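## Task

Read the lot number on the shelf edge beneath each foam block. Every foam block whose number occurs two or more times anywhere in the storeroom must end up lying on the desk, with nothing overhanging its edge. Every foam block with a unique number stays on the shelf it started on. The desk must stay roughly in place, and the robot must not topple or finish leaning.

## Robot and tools

ROBOT. TidyBot++: a wheeled base (0.54 m long, 0.50 m wide, 0.38 m tall) on four powered casters, carrying a single seven-joint arm that ends in a two-finger gripper. The shoulder sits 0.12 m ahead of the base centre, 0.68 m above the floor. Cameras: base_camera (fixed on the base) and wrist_camera (looks along the hand). The arm begins folded, hand pointing down, sticking out up to 0.08 m past the base front. Links: upper arm 0.42 m, forearm 0.31 m, hand 0.31 m.

FRAMES. Base frame: origin on the floor below the base centre, x forward, y left, z up, metres. hand_pose is reported in it as x, y, z, qw, qx, qy, qz for the point midway between the finger pads; the hand's own z runs out along the fingers, its y is the closing direction. Odometry frame: the base frame as it was when the scene began. base_odometry comes from wheel rotation only (slip looks like travel); heading in rad, left positive, -3.142 to 3.142. base_tilt is in degrees, forward and right positive.

move. One action plus optional "cameras" and "blocking". Action keys:
- base: an object of relative offsets from where the base is when the command begins, along its own axes: translate_m (metres, forward +, -2 to 2), strafe_m (metres, left +, -2 to 2), rotate_rad (radians, counter-clockwise from above +, -6.3 to 6.3). Translation runs in a straight line to the point.
- joints: an object of absolute angles in radians, keyed by name. joint_2_rad -2.249 to 2.249; joint_4_rad -2.579 to 2.579; joint_6_rad -2.099 to 2.099; joint_1_rad, joint_3_rad, joint_5_rad, joint_7_rad unlimited but take the shorter way, so turn in steps below half a turn. joint_1_rad positive is clockwise from above (opposite to heading). gripper_pos is 0 (open, about 85 mm gap) to 1 (closed); gap is roughly 85 x (1 - gripper_pos) mm.
- target: a single list of 7 numbers, an absolute hand pose [x, y, z, qw, qx, qy, qz] in the base frame, metres then unit quaternion. With target, joints may contain only gripper_pos.
- speeds: top speeds for this action only: translate_m and strafe_m 0.05 to 0.5 m/s, rotate_rad 0.1 to 1.57 rad/s; if translating and strafing together, give a speed under just one.
- min_time_s: 0.1 to 8, the shortest duration of each arm motion.
cameras: list of "base_camera", "wrist_camera" or "all"; [] for none. blocking: true (default) returns when everything rests; false returns within about 0.5 s while motion continues. A move without an action just reports state and images. Unknown keys make the call invalid; out-of-range values get it refused. Base moves time out after 14 s; actions are capped at 15 s.

wait: seconds 0 to 10; returns early once earlier non-blocking motions settle. stop: brakes all running motions. zoom_image: camera plus region [x0, y0, x1, y1] in pixels from the top-left, at most 504 by 504, of that camera's latest image. read_manual: section "licences" only. finished_scene: scene = the current scene's number; call nothing after it in that reply.

RESULT LINES. "move": done, or the worst status. base_status, joint_status, hand_status: moving, done, off_target (rested short and may keep pushing), contact_stop or time_out (an unrequested stop; the target is dropped), not_followed (a built-in check withheld the targets), torque_fault, limit_stop_at_motor_heat. "joint command not followed" with "cause:" means self-collision was predicted; "pose unreachable" refers to a target. hand_target is where the hand would be with every joint on target; hand_pose is the measured hand. "ARM HIT" reports a hard hit on the base or arm. on_its_own lists what the robot did unasked. motor_effort is in percent of maximum, peak in brackets. Motor temperatures are per arm joint; MOTOR HOT appears from 60 °C, an OVER-TEMPERATURE FAULT at 75 °C makes the arm sink for 30 to 60 s. "pictures" gives image order; "earlier move" shows a non-blocking move's state. After a refused call, or an unrequested stop, the remaining move, wait and finished_scene calls of that reply are skipped.

PRACTICE. A straight-down hand reaches at most about 0.94 m above the floor, and only near the base. Target motion curves and may overshoot; forward-pointing low poses near the base go badly and can strike the base. To fix a position, add (wanted - measured hand_pose) to your previous target; to hold still, resend hand_target. For joints, resend last command + (wanted - read). Loads make the arm sag; never command a joint to its current reading while holding something. A gripper at 1 squeezes 100 to 150 N; "done" there means it holds nothing, "off_target" means it grips something.

AVOID. The arm does not avoid obstacles and keeps pushing when blocked; a blocked base pushes hard until timeout. Do not drive or turn while the arm is caught above about 0.6 m, reach far out from folded over nearby furniture, or swing a stretched arm sideways: the robot can tip. Torque sensors fault at 104.5 N m (joint_1 to joint_4) and 51.3 N m (joint_5 to joint_7), freezing the arm 10 s. Do not drop objects, release them while moving, slam into furniture, shove the desk, or grip hard on something still resting on a surface. Loose objects may occasionally be nudged by outside pushes.

Each tool is called after ">>>" in YAML: its name, and indented under it one key for each argument.

## Session

>>> move:

Scene clock: 0.00 s.
Motor temperatures (°C): [38 35 31 37 40 37 42]
base_odometry: x=+0.000 y=+0.000 heading=+0.000
base_tilt: forward=-0.4 right=+0.6
base_status: not commanded
joint_positions: joint_1_rad=-0.038 joint_2_rad=-0.374 joint_3_rad=+3.113 joint_4_rad=-2.523 joint_5_rad=-0.004 joint_6_rad=-0.911 joint_7_rad=+1.592 gripper_pos=+0.000
joint_status: not commanded
motor_effort: joint_1_rad=-1 joint_2_rad=-1 joint_3_rad=+0 joint_4_rad=+13 joint_5_rad=+1 joint_6_rad=+1 joint_7_rad=+0
hand_pose: x=+0.2533 y=+0.0103 z=+0.5913 quat_wxyz=(+0.003, +0.998, +0.042, +0.041) (m; base frame)
hand_target: x=+0.2524 y=+0.0102 z=+0.5907 quat_wxyz=(+0.003, +0.998, +0.042, +0.040) (m; base frame)
hand_status: not commanded
pictures: base_camera, wrist_camera
Images, in order (width x height): base_camera 644x364, wrist_camera 644x476.

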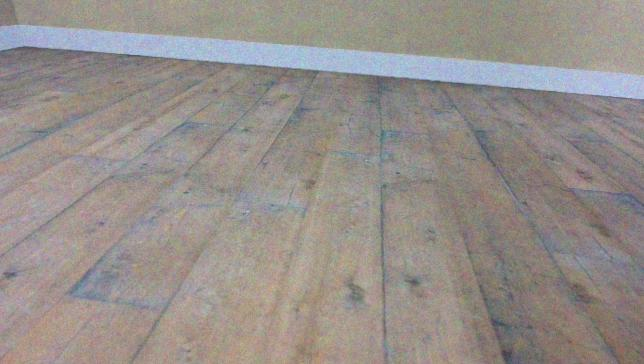

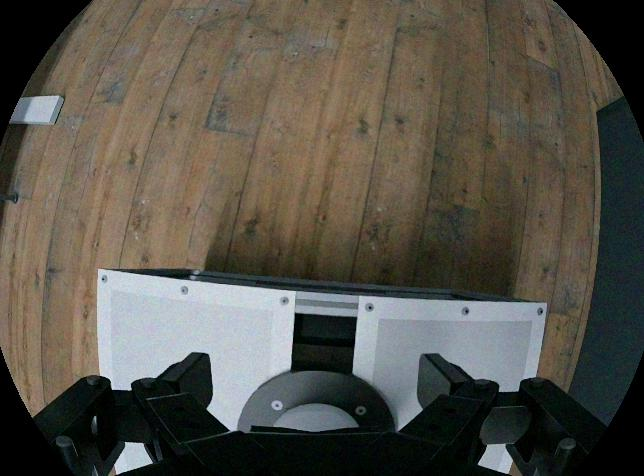

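>>> move:
  joints: {"joint_1_rad": 0.0, "joint_2_rad": -0.9, "joint_3_rad": 3.14, "joint_4_rad": -2.5, "joint_5_rad": 0.0, "joint_6_rad": -0.1, "joint_7_rad": 1.57}
  cameras: ["all"]

Scene clock: 2.87 s.
move: done
base_odometry: x=+0.000 y=+0.000 heading=+0.000
base_tilt: forward=-0.4 right=+0.6
base_status: not commanded
joint_positions: joint_1_rad=-0.020 joint_2_rad=-0.881 joint_3_rad=+3.123 joint_4_rad=-2.522 joint_5_rad=-0.004 joint_6_rad=-0.168 joint_7_rad=+1.592 gripper_pos=+0.000
joint_status: all done
motor_effort: joint_1_rad=-1(2) joint_2_rad=+5(7) joint_3_rad=+1(2) joint_4_rad=+20(20) joint_5_rad=+1(2) joint_6_rad=+9(10) joint_7_rad=+0(1)
hand_pose: x=+0.4101 y=+0.0132 z=+0.8536 quat_wxyz=(+0.001, +0.786, +0.024, +0.618) (m; base frame)
hand_target: x=+0.4123 y=+0.0019 z=+0.8941 quat_wxyz=(+0.000, +0.751, +0.000, +0.660) (m; base frame)
hand_status: not commanded
pictures: base_camera, wrist_camera
Images, in order (width x height): base_camera 644x364, wrist_camera 644x476.

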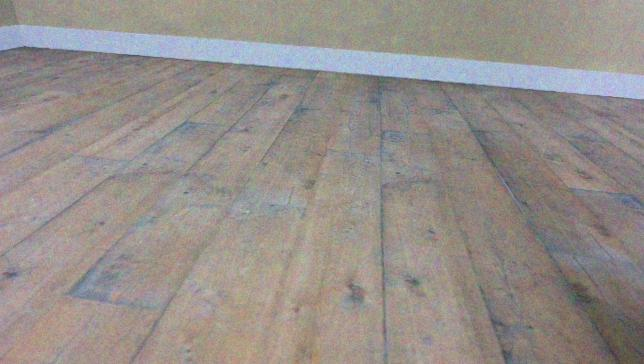

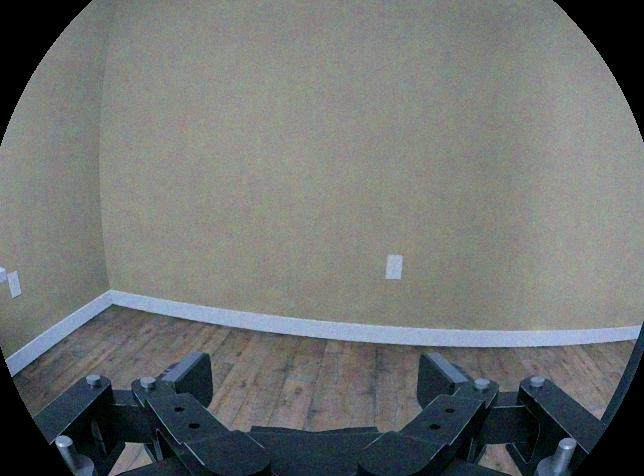

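>>> move:
  base: {"rotate_rad": -0.95}
  speeds: {"rotate_rad": 0.8}
  cameras: ["all"]

>>> move:
  base: {"rotate_rad": -0.95}
  speeds: {"rotate_rad": 0.8}
  cameras: ["all"]

>>> move:
  base: {"rotate_rad": -1.1}
  speeds: {"rotate_rad": 0.8}
  cameras: ["all"]

>>> move:
  base: {"rotate_rad": -1.1}
  speeds: {"rotate_rad": 0.8}
  cameras: ["all"]

>>> move:
  base: {"rotate_rad": -1.1}
  speeds: {"rotate_rad": 0.8}
  cameras: ["all"]

Scene clock: 5.83 s.
move: done
base_odometry: x=+0.000 y=+0.000 heading=-0.949
base_tilt: forward=-0.4 right=+0.6
base_status: done
joint_positions: joint_1_rad=-0.015 joint_2_rad=-0.881 joint_3_rad=+3.127 joint_4_rad=-2.522 joint_5_rad=-0.004 joint_6_rad=-0.165 joint_7_rad=+1.592 gripper_pos=+0.000
joint_status: not commanded
motor_effort: joint_1_rad=-1(1) joint_2_rad=+6(7) joint_3_rad=+1(2) joint_4_rad=+20(20) joint_5_rad=+1(1) joint_6_rad=+9(9) joint_7_rad=+0(1)
hand_pose: x=+0.4104 y=+0.0106 z=+0.8546 quat_wxyz=(+0.002, +0.785, +0.020, +0.619) (m; base frame)
hand_target: x=+0.4123 y=+0.0019 z=+0.8941 quat_wxyz=(+0.000, +0.751, +0.000, +0.660) (m; base frame)
hand_status: not commanded
pictures: base_camera, wrist_camera
Images, in order (width x height): base_camera 644x364, wrist_camera 644x476.

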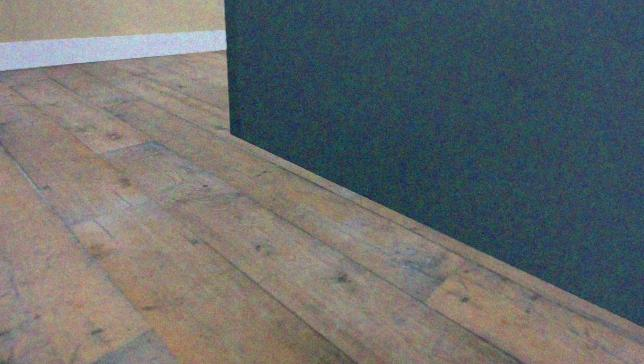

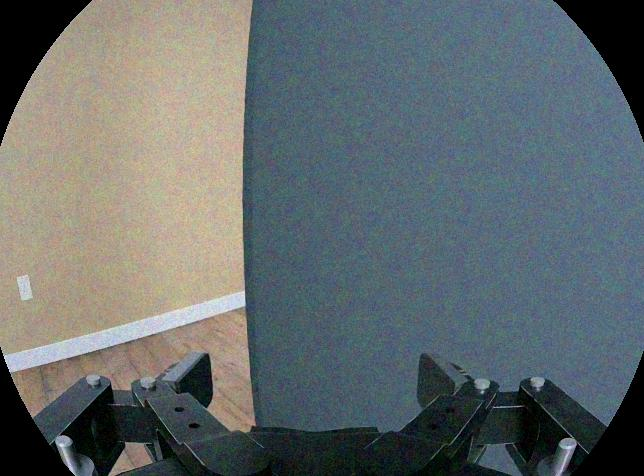

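Scene clock: 7.83 s.
move: done
base_odometry: x=+0.000 y=+0.000 heading=-1.898
base_tilt: forward=-0.4 right=+0.6
base_status: done
joint_positions: joint_1_rad=-0.014 joint_2_rad=-0.881 joint_3_rad=+3.127 joint_4_rad=-2.522 joint_5_rad=-0.004 joint_6_rad=-0.165 joint_7_rad=+1.592 gripper_pos=+0.000
joint_status: not commanded
motor_effort: joint_1_rad=+0(1) joint_2_rad=+6(6) joint_3_rad=+1(2) joint_4_rad=+19(20) joint_5_rad=+1(1) joint_6_rad=+9(9) joint_7_rad=-1(1)
hand_pose: x=+0.4104 y=+0.0103 z=+0.8546 quat_wxyz=(+0.002, +0.785, +0.019, +0.619) (m; base frame)
hand_target: x=+0.4123 y=+0.0019 z=+0.8941 quat_wxyz=(+0.000, +0.751, +0.000, +0.660) (m; base frame)
hand_status: not commanded
pictures: base_camera, wrist_camera
Images, in order (width x height): base_camera 644x364, wrist_camera 644x476.

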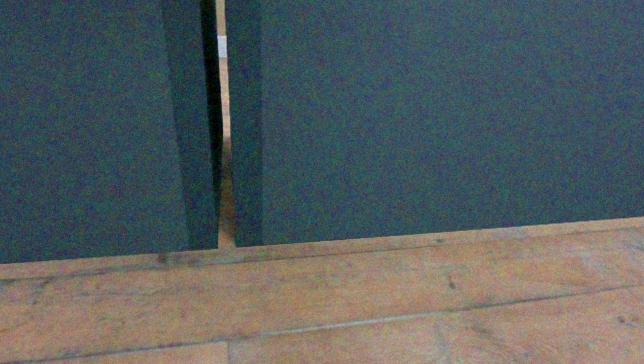

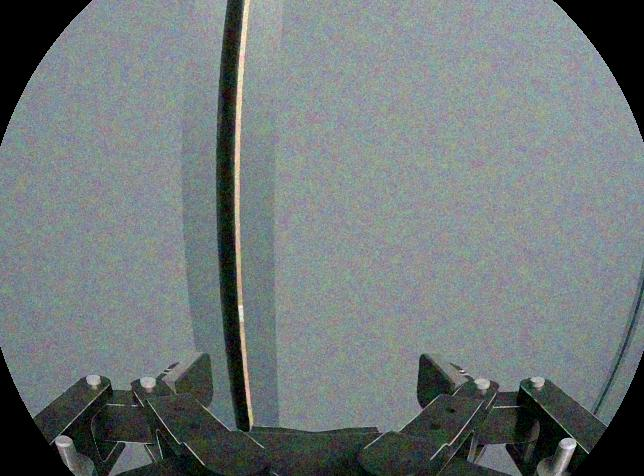

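Scene clock: 10.00 s.
move: done
base_odometry: x=+0.000 y=+0.000 heading=-2.997
base_tilt: forward=-0.4 right=+0.6
base_status: done
joint_positions: joint_1_rad=-0.014 joint_2_rad=-0.881 joint_3_rad=+3.128 joint_4_rad=-2.522 joint_5_rad=-0.004 joint_6_rad=-0.165 joint_7_rad=+1.592 gripper_pos=+0.000
joint_status: not commanded
motor_effort: joint_1_rad=-1(1) joint_2_rad=+5(6) joint_3_rad=+1(2) joint_4_rad=+19(20) joint_5_rad=+1(1) joint_6_rad=+9(10) joint_7_rad=+0(1)
hand_pose: x=+0.4104 y=+0.0101 z=+0.8546 quat_wxyz=(+0.002, +0.785, +0.019, +0.619) (m; base frame)
hand_target: x=+0.4123 y=+0.0019 z=+0.8941 quat_wxyz=(+0.000, +0.751, +0.000, +0.660) (m; base frame)
hand_status: not commanded
pictures: base_camera, wrist_camera
Images, in order (width x height): base_camera 644x364, wrist_camera 644x476.

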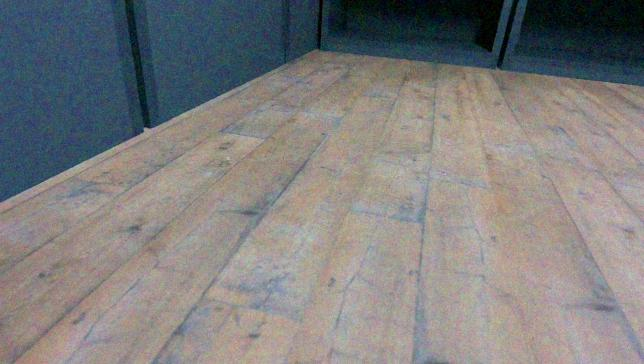

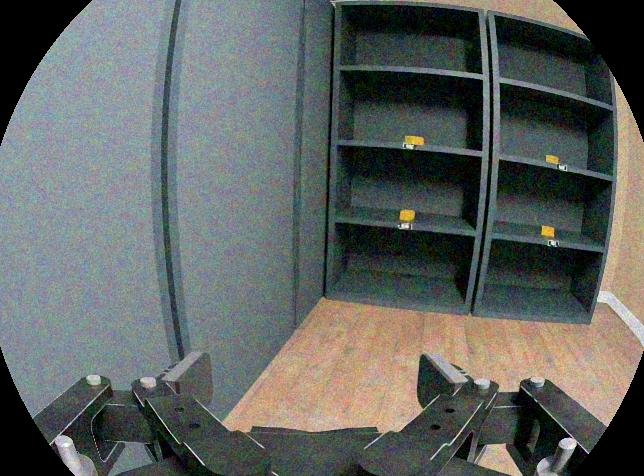

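Scene clock: 12.17 s.
move: done
base_odometry: x=+0.000 y=+0.000 heading=+2.187
base_tilt: forward=-0.4 right=+0.6
base_status: done
joint_positions: joint_1_rad=-0.014 joint_2_rad=-0.881 joint_3_rad=+3.128 joint_4_rad=-2.522 joint_5_rad=-0.004 joint_6_rad=-0.165 joint_7_rad=+1.592 gripper_pos=+0.000
joint_status: not commanded
motor_effort: joint_1_rad=+0(1) joint_2_rad=+6(6) joint_3_rad=+1(2) joint_4_rad=+19(20) joint_5_rad=+1(1) joint_6_rad=+8(9) joint_7_rad=+0(1)
hand_pose: x=+0.4104 y=+0.0099 z=+0.8546 quat_wxyz=(+0.002, +0.785, +0.019, +0.619) (m; base frame)
hand_target: x=+0.4123 y=+0.0019 z=+0.8941 quat_wxyz=(+0.000, +0.751, +0.000, +0.660) (m; base frame)
hand_status: not commanded
pictures: base_camera, wrist_camera
Images, in order (width x height): base_camera 644x364, wrist_camera 644x476.

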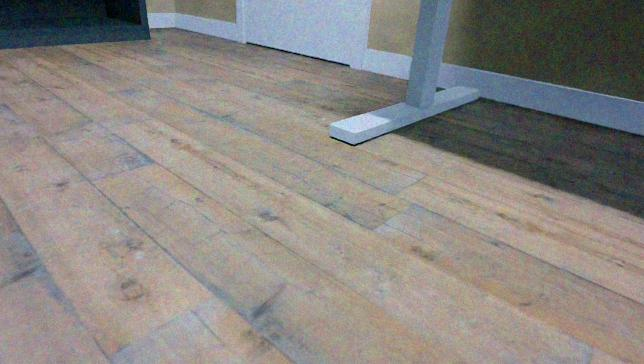

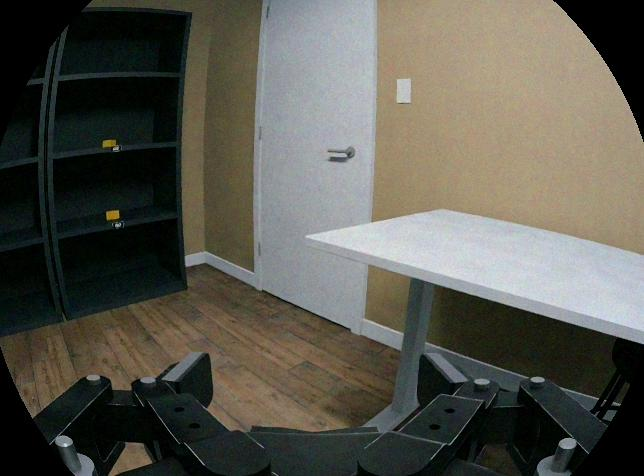

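Scene clock: 14.33 s.
move: done
base_odometry: x=+0.000 y=+0.000 heading=+1.088
base_tilt: forward=-0.4 right=+0.6
base_status: done
joint_positions: joint_1_rad=-0.013 joint_2_rad=-0.881 joint_3_rad=+3.128 joint_4_rad=-2.522 joint_5_rad=-0.004 joint_6_rad=-0.165 joint_7_rad=+1.592 gripper_pos=+0.000
joint_status: not commanded
motor_effort: joint_1_rad=+0(1) joint_2_rad=+5(6) joint_3_rad=+1(2) joint_4_rad=+19(20) joint_5_rad=+1(1) joint_6_rad=+9(9) joint_7_rad=+0(1)
hand_pose: x=+0.4104 y=+0.0098 z=+0.8546 quat_wxyz=(+0.002, +0.785, +0.019, +0.619) (m; base frame)
hand_target: x=+0.4123 y=+0.0019 z=+0.8941 quat_wxyz=(+0.000, +0.751, +0.000, +0.660) (m; base frame)
hand_status: not commanded
pictures: base_camera, wrist_camera
Images, in order (width x height): base_camera 644x364, wrist_camera 644x476.

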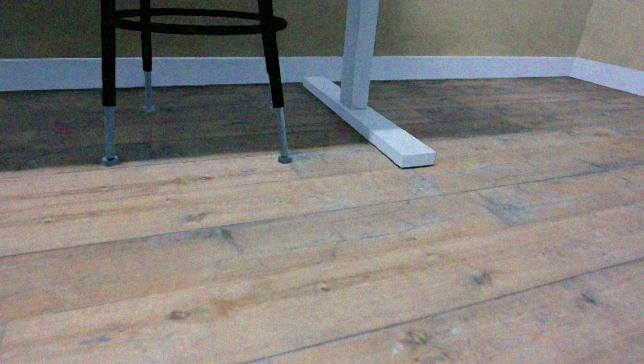

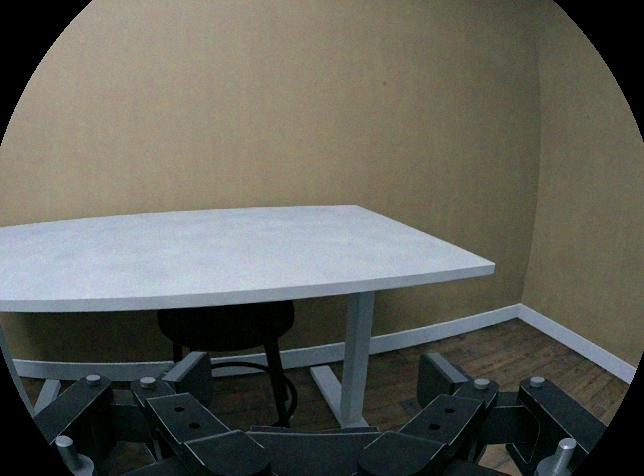

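>>> move:
  base: {"rotate_rad": 1.932}
  cameras: ["all"]

>>> move:
  base: {"translate_m": 1.1, "strafe_m": -0.2}
  cameras: ["all"]

Scene clock: 19.83 s.
move: done
base_odometry: x=+0.000 y=+0.000 heading=+3.019
base_tilt: forward=-0.4 right=+0.6
base_status: done
joint_positions: joint_1_rad=-0.012 joint_2_rad=-0.881 joint_3_rad=+3.130 joint_4_rad=-2.522 joint_5_rad=-0.004 joint_6_rad=-0.165 joint_7_rad=+1.592 gripper_pos=+0.000
joint_status: not commanded
motor_effort: joint_1_rad=-1(1) joint_2_rad=+5(6) joint_3_rad=+1(2) joint_4_rad=+19(20) joint_5_rad=+1(1) joint_6_rad=+9(9) joint_7_rad=+0(1)
hand_pose: x=+0.4105 y=+0.0088 z=+0.8547 quat_wxyz=(+0.002, +0.785, +0.017, +0.619) (m; base frame)
hand_target: x=+0.4123 y=+0.0019 z=+0.8941 quat_wxyz=(+0.000, +0.751, +0.000, +0.660) (m; base frame)
hand_status: not commanded
pictures: base_camera, wrist_camera
Images, in order (width x height): base_camera 644x364, wrist_camera 644x476.

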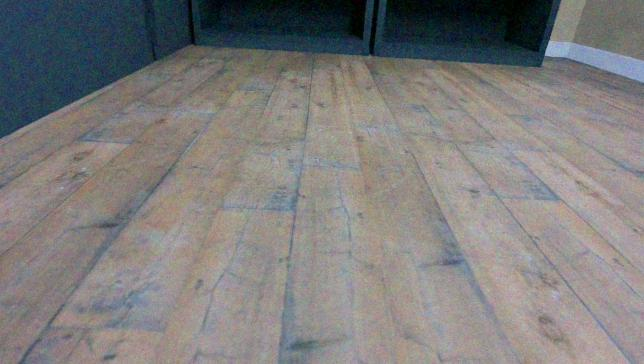

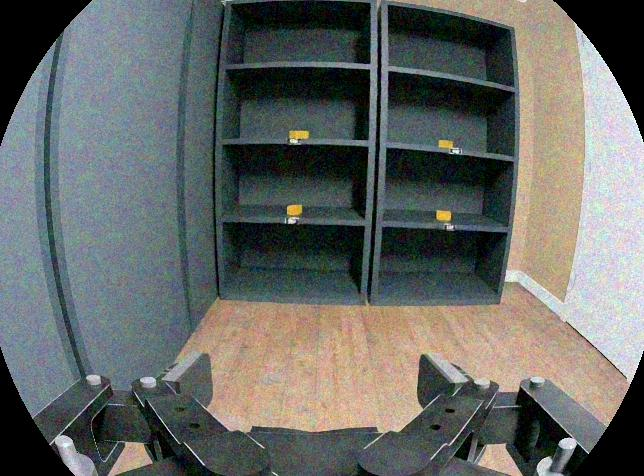

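Scene clock: 23.33 s.
move: done
base_odometry: x=-1.067 y=+0.333 heading=+3.020
base_tilt: forward=-0.4 right=+0.6
base_status: done
joint_positions: joint_1_rad=-0.012 joint_2_rad=-0.885 joint_3_rad=+3.130 joint_4_rad=-2.522 joint_5_rad=-0.004 joint_6_rad=-0.163 joint_7_rad=+1.592 gripper_pos=+0.000
joint_status: not commanded
motor_effort: joint_1_rad=-1(1) joint_2_rad=+6(8) joint_3_rad=+1(1) joint_4_rad=+20(20) joint_5_rad=+1(1) joint_6_rad=+9(10) joint_7_rad=+0(1)
hand_pose: x=+0.4100 y=+0.0088 z=+0.8563 quat_wxyz=(+0.002, +0.783, +0.017, +0.621) (m; base frame)
hand_target: x=+0.4123 y=+0.0019 z=+0.8941 quat_wxyz=(+0.000, +0.751, +0.000, +0.660) (m; base frame)
hand_status: not commanded
pictures: base_camera, wrist_camera
Images, in order (width x height): base_camera 644x364, wrist_camera 644x476.

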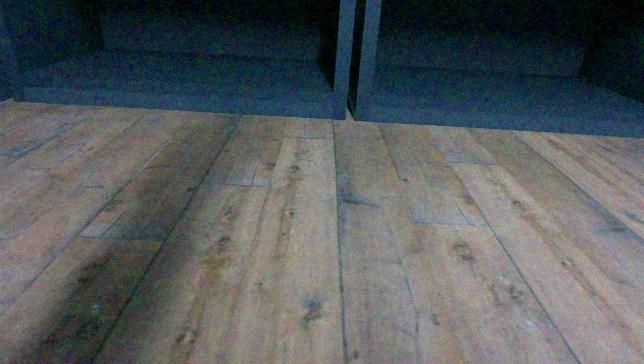

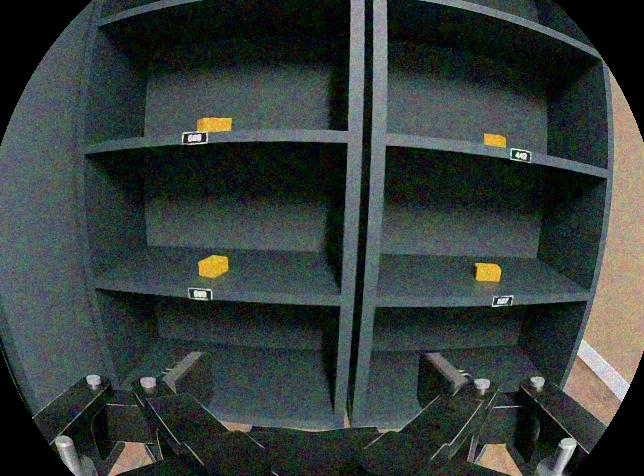

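>>> zoom_image:
  camera: "wrist_camera"
  region: [170, 110, 250, 155]

>>> zoom_image:
  camera: "wrist_camera"
  region: [470, 125, 550, 170]

>>> zoom_image:
  camera: "wrist_camera"
  region: [170, 255, 250, 305]

>>> zoom_image:
  camera: "wrist_camera"
  region: [450, 255, 530, 310]

Scaled by 6.300.

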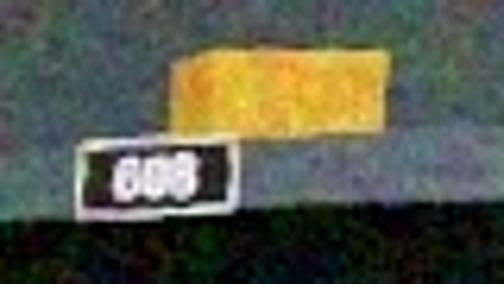

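Scaled by 6.300.

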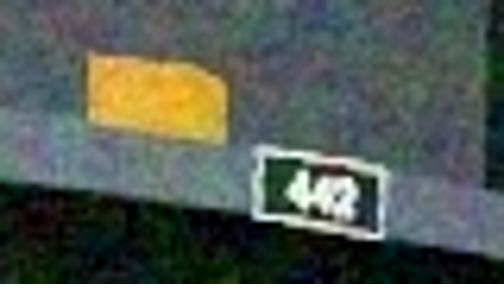

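Scaled by 6.300.

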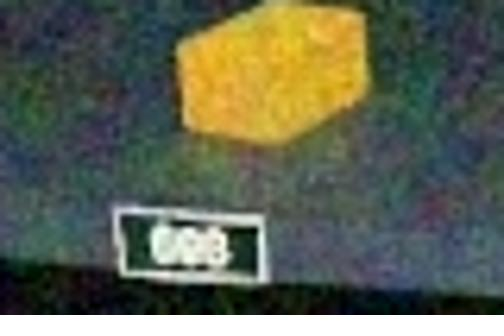

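Scaled by 6.300.

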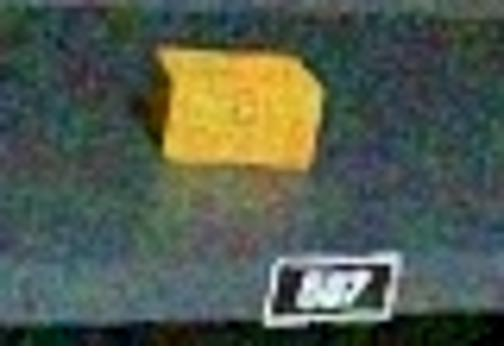

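>>> move:
  base: {"translate_m": 0.38, "strafe_m": 0.3}
  cameras: ["all"]

Scene clock: 25.97 s.
move: done
base_odometry: x=-1.481 y=+0.081 heading=+3.020
base_tilt: forward=-0.4 right=+0.6
base_status: done
joint_positions: joint_1_rad=-0.012 joint_2_rad=-0.886 joint_3_rad=+3.130 joint_4_rad=-2.522 joint_5_rad=-0.004 joint_6_rad=-0.163 joint_7_rad=+1.592 gripper_pos=+0.000
joint_status: not commanded
motor_effort: joint_1_rad=+0(1) joint_2_rad=+6(7) joint_3_rad=+1(2) joint_4_rad=+20(20) joint_5_rad=+1(1) joint_6_rad=+9(10) joint_7_rad=+0(1)
hand_pose: x=+0.4098 y=+0.0087 z=+0.8570 quat_wxyz=(+0.002, +0.783, +0.017, +0.622) (m; base frame)
hand_target: x=+0.4123 y=+0.0019 z=+0.8941 quat_wxyz=(+0.000, +0.751, +0.000, +0.660) (m; base frame)
hand_status: not commanded
pictures: base_camera, wrist_camera
Images, in order (width x height): base_camera 644x364, wrist_camera 644x476.

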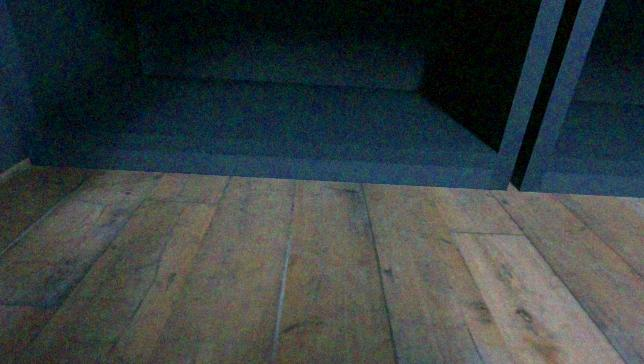

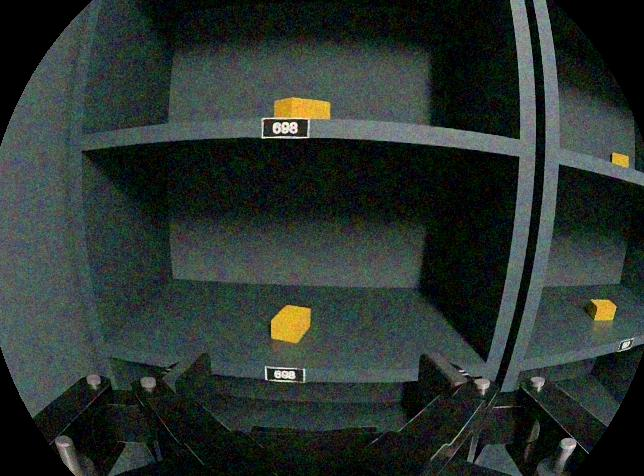

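>>> zoom_image:
  camera: "wrist_camera"
  region: [250, 85, 350, 145]

>>> zoom_image:
  camera: "wrist_camera"
  region: [250, 295, 350, 395]

>>> move:
  base: {"strafe_m": -0.7}
  cameras: ["all"]

Scaled by 5.040.

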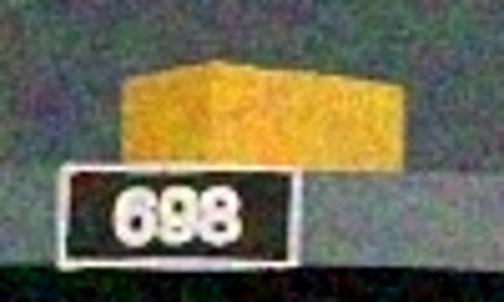

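Scaled by 5.040.

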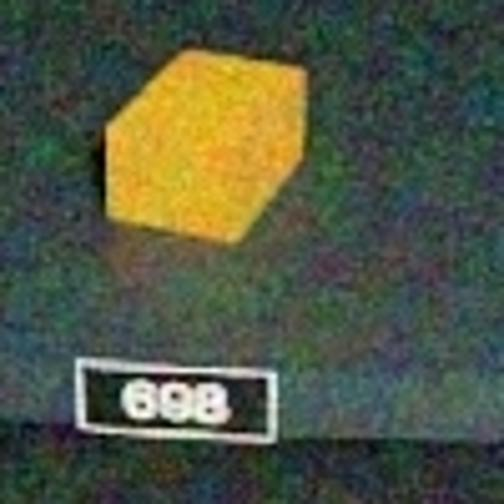

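Scene clock: 28.93 s.
move: done
base_odometry: x=-1.396 y=+0.776 heading=+3.020
base_tilt: forward=-0.3 right=+0.6
base_status: done
joint_positions: joint_1_rad=-0.012 joint_2_rad=-0.887 joint_3_rad=+3.131 joint_4_rad=-2.522 joint_5_rad=-0.004 joint_6_rad=-0.162 joint_7_rad=+1.592 gripper_pos=+0.000
joint_status: not commanded
motor_effort: joint_1_rad=-1(1) joint_2_rad=+5(7) joint_3_rad=+1(2) joint_4_rad=+20(20) joint_5_rad=+1(1) joint_6_rad=+9(10) joint_7_rad=-1(1)
hand_pose: x=+0.4098 y=+0.0083 z=+0.8572 quat_wxyz=(+0.002, +0.782, +0.016, +0.623) (m; base frame)
hand_target: x=+0.4123 y=+0.0019 z=+0.8941 quat_wxyz=(+0.000, +0.751, +0.000, +0.660) (m; base frame)
hand_status: not commanded
pictures: base_camera, wrist_camera
Images, in order (width x height): base_camera 644x364, wrist_camera 644x476.

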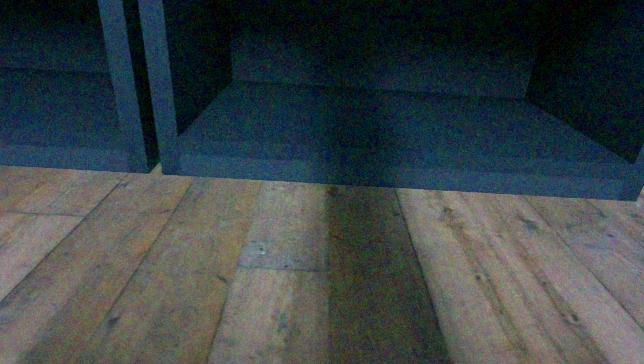

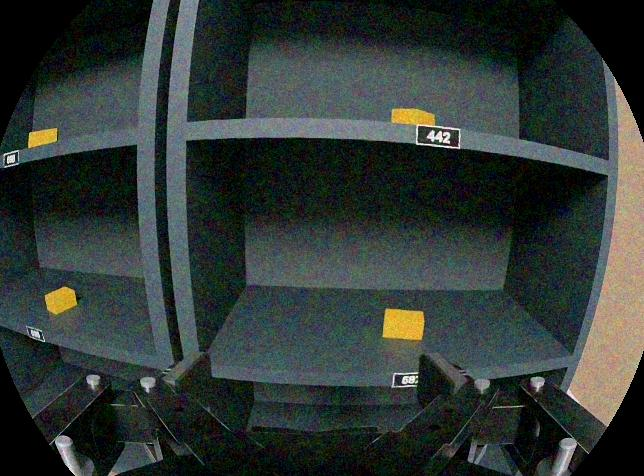

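>>> zoom_image:
  camera: "wrist_camera"
  region: [380, 360, 440, 400]

>>> move:
  base: {"strafe_m": -0.15}
  cameras: ["wrist_camera"]

>>> zoom_image:
  camera: "wrist_camera"
  region: [290, 350, 390, 400]

Scaled by 8.400.

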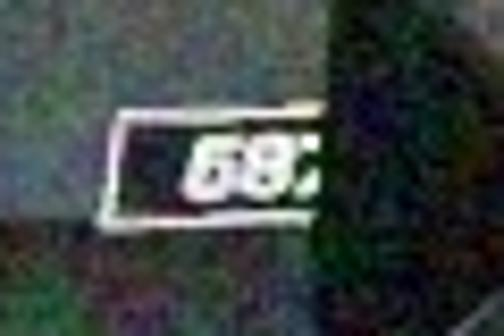

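Scene clock: 30.63 s.
move: done
base_odometry: x=-1.378 y=+0.925 heading=+3.021
base_tilt: forward=-0.4 right=+0.6
base_status: done
joint_positions: joint_1_rad=-0.012 joint_2_rad=-0.887 joint_3_rad=+3.133 joint_4_rad=-2.522 joint_5_rad=-0.004 joint_6_rad=-0.162 joint_7_rad=+1.592 gripper_pos=+0.000
joint_status: not commanded
motor_effort: joint_1_rad=-1(1) joint_2_rad=+5(7) joint_3_rad=+1(2) joint_4_rad=+20(20) joint_5_rad=+1(1) joint_6_rad=+9(10) joint_7_rad=+0(1)
hand_pose: x=+0.4098 y=+0.0076 z=+0.8573 quat_wxyz=(+0.002, +0.782, +0.015, +0.623) (m; base frame)
hand_target: x=+0.4123 y=+0.0019 z=+0.8941 quat_wxyz=(+0.000, +0.751, +0.000, +0.660) (m; base frame)
hand_status: not commanded
pictures: wrist_camera
Images, in order (width x height): wrist_camera 644x476.

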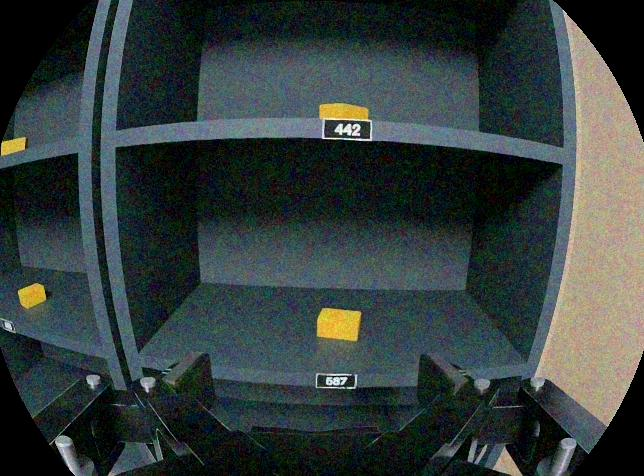

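Scaled by 5.040.

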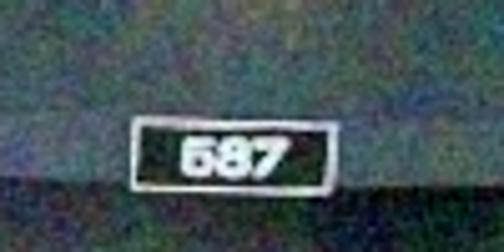

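>>> move:
  joints: {"joint_6_rad": -0.7}
  cameras: ["wrist_camera"]

Scene clock: 32.10 s.
move: done
base_odometry: x=-1.378 y=+0.925 heading=+3.021
base_tilt: forward=-0.4 right=+0.6
base_status: not commanded
joint_positions: joint_1_rad=-0.012 joint_2_rad=-0.887 joint_3_rad=+3.133 joint_4_rad=-2.517 joint_5_rad=-0.004 joint_6_rad=-0.656 joint_7_rad=+1.592 gripper_pos=+0.000
joint_status: all done
motor_effort: joint_1_rad=-1(1) joint_2_rad=+7(7) joint_3_rad=+1(1) joint_4_rad=+19(20) joint_5_rad=+1(1) joint_6_rad=+7(10) joint_7_rad=+0(1)
hand_pose: x=+0.3416 y=+0.0062 z=+0.7247 quat_wxyz=(+0.002, +0.910, +0.018, +0.415) (m; base frame)
hand_target: x=+0.3358 y=+0.0016 z=+0.7268 quat_wxyz=(+0.000, +0.913, +0.000, +0.408) (m; base frame)
hand_status: not commanded
pictures: wrist_camera
Images, in order (width x height): wrist_camera 644x476.

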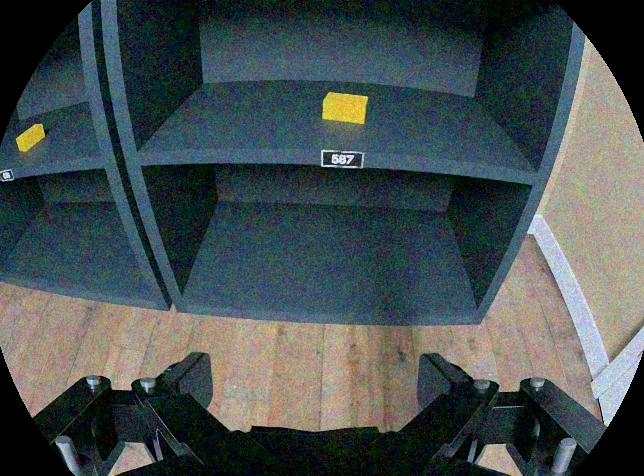

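>>> zoom_image:
  camera: "wrist_camera"
  region: [310, 140, 374, 180]

>>> move:
  base: {"strafe_m": 0.88}
  cameras: ["wrist_camera"]

Scaled by 7.875.

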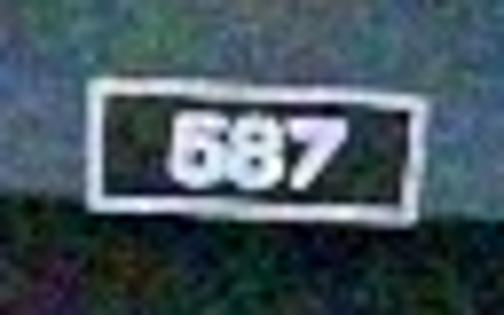

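Scene clock: 35.50 s.
move: done
base_odometry: x=-1.485 y=+0.051 heading=+3.021
base_tilt: forward=-0.4 right=+0.6
base_status: done
joint_positions: joint_1_rad=-0.011 joint_2_rad=-0.888 joint_3_rad=+3.134 joint_4_rad=-2.517 joint_5_rad=-0.004 joint_6_rad=-0.656 joint_7_rad=+1.592 gripper_pos=+0.000
joint_status: not commanded
motor_effort: joint_1_rad=+0(1) joint_2_rad=+7(8) joint_3_rad=+1(2) joint_4_rad=+19(20) joint_5_rad=+0(1) joint_6_rad=+7(8) joint_7_rad=+0(1)
hand_pose: x=+0.3414 y=+0.0061 z=+0.7251 quat_wxyz=(+0.002, +0.909, +0.017, +0.415) (m; base frame)
hand_target: x=+0.3358 y=+0.0016 z=+0.7268 quat_wxyz=(+0.000, +0.913, +0.000, +0.408) (m; base frame)
hand_status: not commanded
pictures: wrist_camera
Images, in order (width x height): wrist_camera 644x476.

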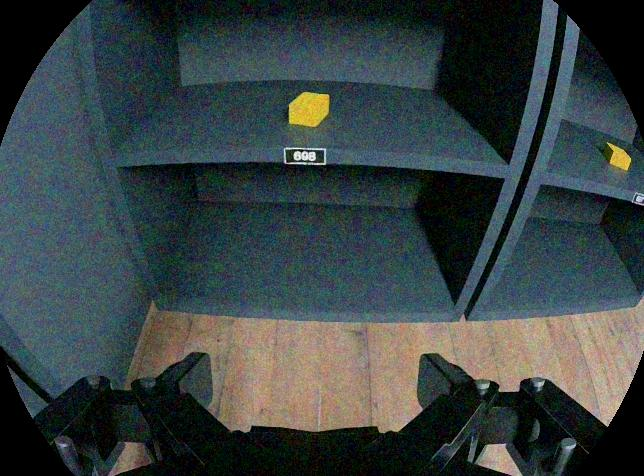

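>>> zoom_image:
  camera: "wrist_camera"
  region: [273, 136, 337, 176]

Scaled by 7.875.

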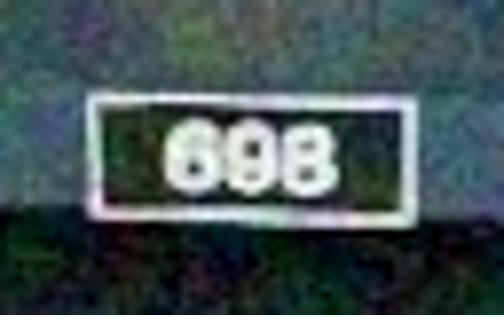

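>>> move:
  joints: {"joint_1_rad": 1.57, "joint_6_rad": -0.15}
  base: {"strafe_m": -0.12, "translate_m": -0.5}
  cameras: ["wrist_camera"]

>>> move:
  base: {"translate_m": -1.95}
  cameras: ["wrist_camera"]

>>> move:
  joints: {"joint_1_rad": -1.57}
  cameras: ["wrist_camera"]

Scene clock: 39.67 s.
move: done
base_odometry: x=-0.974 y=+0.110 heading=+3.020
base_tilt: forward=-0.4 right=+0.6
base_status: done
joint_positions: joint_1_rad=+1.552 joint_2_rad=-0.889 joint_3_rad=+3.134 joint_4_rad=-2.517 joint_5_rad=-0.004 joint_6_rad=-0.218 joint_7_rad=+1.592 gripper_pos=+0.000
joint_status: all done
motor_effort: joint_1_rad=+0(2) joint_2_rad=+5(8) joint_3_rad=+1(1) joint_4_rad=+20(20) joint_5_rad=+1(1) joint_6_rad=+9(9) joint_7_rad=+0(1)
hand_pose: x=+0.1286 y=-0.2865 z=+0.8443 quat_wxyz=(+0.427, +0.577, -0.551, +0.427) (m; base frame)
hand_target: x=+0.1211 y=-0.2909 z=+0.8787 quat_wxyz=(+0.453, +0.543, -0.542, +0.453) (m; base frame)
hand_status: not commanded
pictures: wrist_camera
Images, in order (width x height): wrist_camera 644x476.

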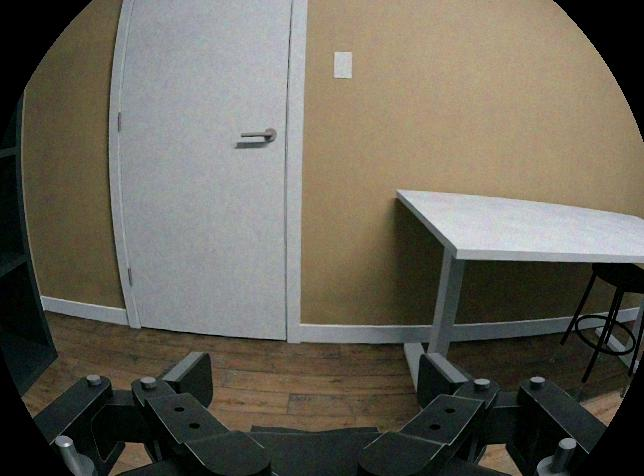

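Scene clock: 44.90 s.
move: done
base_odometry: x=+0.962 y=-0.126 heading=+3.020
base_tilt: forward=-0.4 right=+0.6
base_status: done
joint_positions: joint_1_rad=+1.553 joint_2_rad=-0.889 joint_3_rad=+3.134 joint_4_rad=-2.517 joint_5_rad=-0.004 joint_6_rad=-0.216 joint_7_rad=+1.592 gripper_pos=+0.000
joint_status: not commanded
motor_effort: joint_1_rad=+0(1) joint_2_rad=+6(7) joint_3_rad=+1(2) joint_4_rad=+20(20) joint_5_rad=+1(1) joint_6_rad=+9(9) joint_7_rad=+0(1)
hand_pose: x=+0.1281 y=-0.2867 z=+0.8450 quat_wxyz=(+0.428, +0.576, -0.551, +0.427) (m; base frame)
hand_target: x=+0.1211 y=-0.2909 z=+0.8787 quat_wxyz=(+0.453, +0.543, -0.542, +0.453) (m; base frame)
hand_status: not commanded
pictures: wrist_camera
Images, in order (width x height): wrist_camera 644x476.

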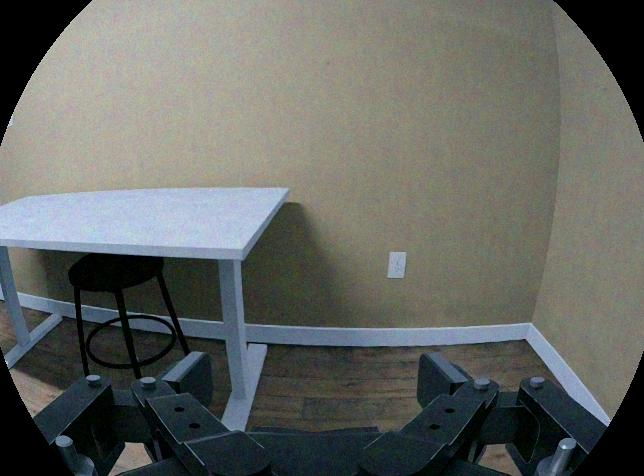

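Scene clock: 48.83 s.
move: done
base_odometry: x=+0.962 y=-0.126 heading=+3.020
base_tilt: forward=-0.4 right=+0.6
base_status: not commanded
joint_positions: joint_1_rad=-1.552 joint_2_rad=-0.889 joint_3_rad=+3.134 joint_4_rad=-2.517 joint_5_rad=-0.004 joint_6_rad=-0.216 joint_7_rad=+1.592 gripper_pos=+0.000
joint_status: all done
motor_effort: joint_1_rad=+0(3) joint_2_rad=+6(7) joint_3_rad=+1(1) joint_4_rad=+20(20) joint_5_rad=+1(1) joint_6_rad=+9(10) joint_7_rad=-1(1)
hand_pose: x=+0.1204 y=+0.2869 z=+0.8451 quat_wxyz=(-0.419, +0.561, +0.566, +0.435) (m; base frame)
hand_target: x=+0.1173 y=+0.2909 z=+0.8787 quat_wxyz=(-0.453, +0.543, +0.543, +0.453) (m; base frame)
hand_status: not commanded
pictures: wrist_camera
Images, in order (width x height): wrist_camera 644x476.

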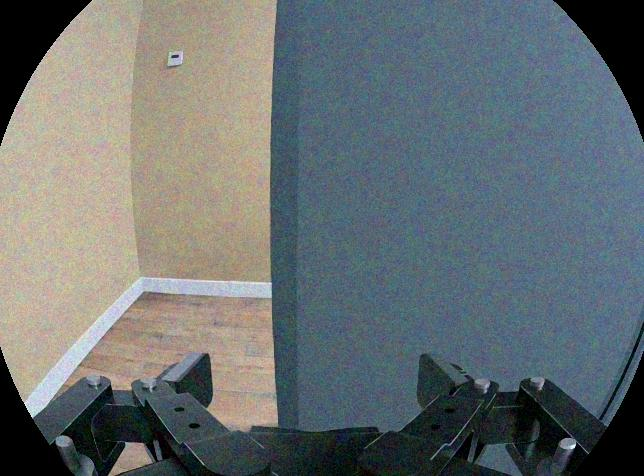

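>>> move:
  base: {"translate_m": -0.36}
  cameras: ["wrist_camera"]

Scene clock: 52.90 s.
move: done
base_odometry: x=+1.319 y=-0.170 heading=+3.020
base_tilt: forward=-0.4 right=+0.6
base_status: done
joint_positions: joint_1_rad=-1.554 joint_2_rad=-0.889 joint_3_rad=+3.134 joint_4_rad=-2.517 joint_5_rad=-0.004 joint_6_rad=-0.216 joint_7_rad=+1.592 gripper_pos=+0.000
joint_status: not commanded
motor_effort: joint_1_rad=+0(1) joint_2_rad=+5(7) joint_3_rad=+1(2) joint_4_rad=+20(20) joint_5_rad=+1(1) joint_6_rad=+9(10) joint_7_rad=+0(1)
hand_pose: x=+0.1199 y=+0.2869 z=+0.8452 quat_wxyz=(-0.420, +0.561, +0.566, +0.435) (m; base frame)
hand_target: x=+0.1173 y=+0.2909 z=+0.8787 quat_wxyz=(-0.453, +0.543, +0.543, +0.453) (m; base frame)
hand_status: not commanded
pictures: wrist_camera
Images, in order (width x height): wrist_camera 644x476.

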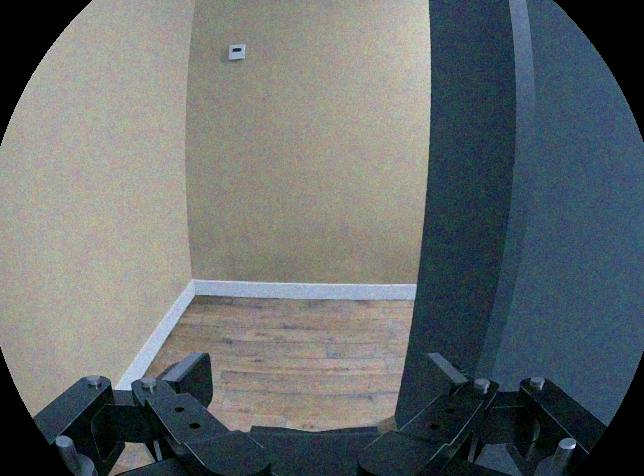

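>>> move:
  joints: {"joint_1_rad": -3.1}
  cameras: ["all"]

Scene clock: 57.13 s.
move: done
base_odometry: x=+1.319 y=-0.170 heading=+3.020
base_tilt: forward=-0.4 right=+0.6
base_status: not commanded
joint_positions: joint_1_rad=-3.082 joint_2_rad=-0.889 joint_3_rad=+3.134 joint_4_rad=-2.517 joint_5_rad=-0.004 joint_6_rad=-0.216 joint_7_rad=+1.592 gripper_pos=+0.000
joint_status: all done
motor_effort: joint_1_rad=+0(2) joint_2_rad=+5(7) joint_3_rad=+1(1) joint_4_rad=+19(20) joint_5_rad=+1(1) joint_6_rad=+9(10) joint_7_rad=-1(1)
hand_pose: x=-0.1676 y=+0.0131 z=+0.8452 quat_wxyz=(-0.604, +0.013, +0.797, +0.024) (m; base frame)
hand_target: x=-0.1718 y=+0.0102 z=+0.8787 quat_wxyz=(-0.641, +0.015, +0.767, +0.013) (m; base frame)
hand_status: not commanded
pictures: base_camera, wrist_camera
Images, in order (width x height): base_camera 644x364, wrist_camera 644x476.

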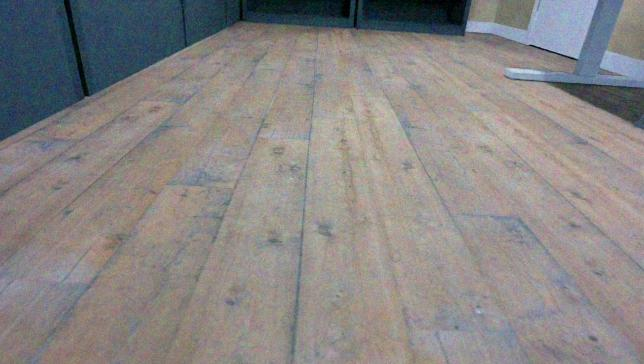

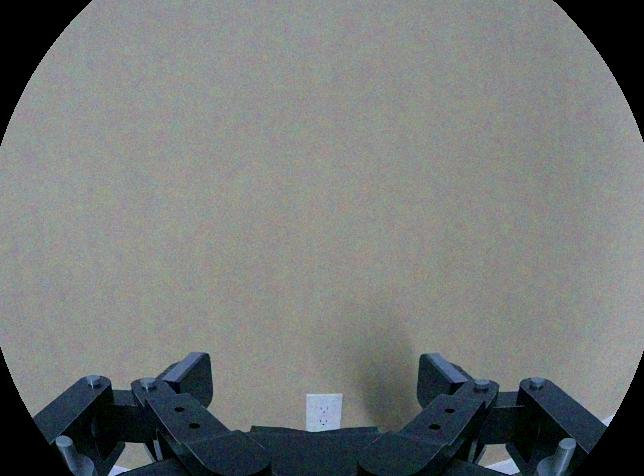

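>>> move:
  joints: {"joint_1_rad": -1.57}
  cameras: []

>>> move:
  base: {"strafe_m": 0.5}
  speeds: {"strafe_m": 0.25}
  cameras: ["wrist_camera"]

Scene clock: 61.33 s.
move: done
base_odometry: x=+1.319 y=-0.170 heading=+3.020
base_tilt: forward=-0.4 right=+0.6
base_status: not commanded
joint_positions: joint_1_rad=-1.588 joint_2_rad=-0.889 joint_3_rad=+3.134 joint_4_rad=-2.517 joint_5_rad=-0.004 joint_6_rad=-0.216 joint_7_rad=+1.592 gripper_pos=+0.000
joint_status: all done
motor_effort: joint_1_rad=+0(2) joint_2_rad=+6(7) joint_3_rad=+1(1) joint_4_rad=+19(21) joint_5_rad=+1(1) joint_6_rad=+9(10) joint_7_rad=+0(1)
hand_pose: x=+0.1099 y=+0.2868 z=+0.8452 quat_wxyz=(-0.427, +0.551, +0.576, +0.428) (m; base frame)
hand_target: x=+0.1173 y=+0.2909 z=+0.8787 quat_wxyz=(-0.453, +0.543, +0.543, +0.453) (m; base frame)
hand_status: not commanded
pictures: none
No camera images: "cameras" was empty.

Scene clock: 64.20 s.
move: done
base_odometry: x=+1.259 y=-0.666 heading=+3.020
base_tilt: forward=-0.3 right=+0.6
base_status: done
joint_positions: joint_1_rad=-1.588 joint_2_rad=-0.890 joint_3_rad=+3.134 joint_4_rad=-2.517 joint_5_rad=-0.004 joint_6_rad=-0.214 joint_7_rad=+1.592 gripper_pos=+0.000
joint_status: not commanded
motor_effort: joint_1_rad=-1(1) joint_2_rad=+6(7) joint_3_rad=+1(1) joint_4_rad=+19(20) joint_5_rad=+1(1) joint_6_rad=+8(10) joint_7_rad=+0(1)
hand_pose: x=+0.1100 y=+0.2867 z=+0.8459 quat_wxyz=(-0.428, +0.550, +0.575, +0.428) (m; base frame)
hand_target: x=+0.1173 y=+0.2909 z=+0.8787 quat_wxyz=(-0.453, +0.543, +0.543, +0.453) (m; base frame)
hand_status: not commanded
pictures: wrist_camera
Images, in order (width x height): wrist_camera 644x476.

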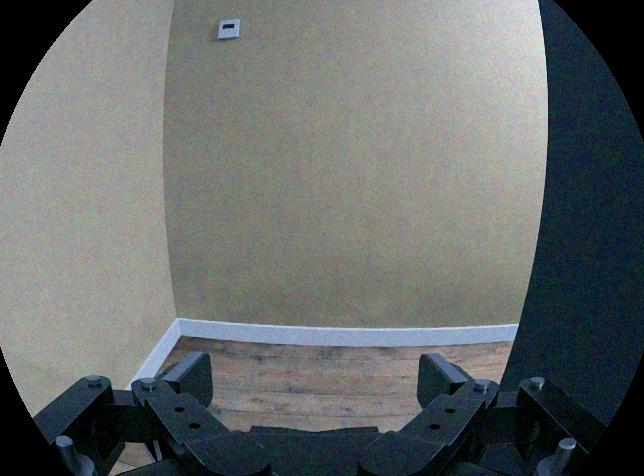

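>>> move:
  base: {"strafe_m": 0.6}
  speeds: {"strafe_m": 0.25}
  cameras: ["all"]

Scene clock: 68.37 s.
move: done
base_odometry: x=+1.187 y=-1.262 heading=+3.020
base_tilt: forward=-0.4 right=+0.6
base_status: done
joint_positions: joint_1_rad=-1.588 joint_2_rad=-0.891 joint_3_rad=+3.134 joint_4_rad=-2.517 joint_5_rad=-0.004 joint_6_rad=-0.213 joint_7_rad=+1.592 gripper_pos=+0.000
joint_status: not commanded
motor_effort: joint_1_rad=+0(1) joint_2_rad=+6(7) joint_3_rad=+1(1) joint_4_rad=+20(20) joint_5_rad=+1(1) joint_6_rad=+9(10) joint_7_rad=+0(1)
hand_pose: x=+0.1100 y=+0.2867 z=+0.8463 quat_wxyz=(-0.428, +0.550, +0.575, +0.429) (m; base frame)
hand_target: x=+0.1173 y=+0.2909 z=+0.8787 quat_wxyz=(-0.453, +0.543, +0.543, +0.453) (m; base frame)
hand_status: not commanded
pictures: base_camera, wrist_camera
Images, in order (width x height): base_camera 644x364, wrist_camera 644x476.

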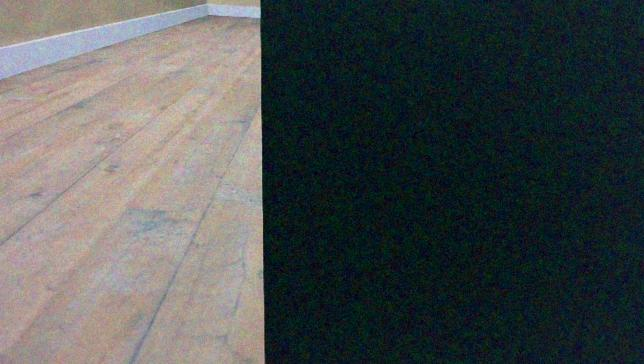

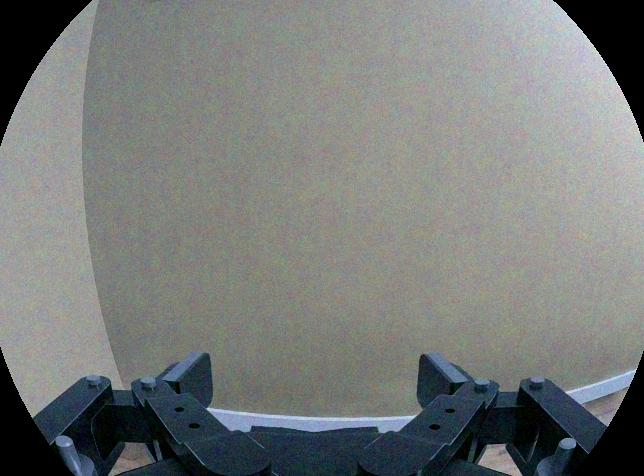

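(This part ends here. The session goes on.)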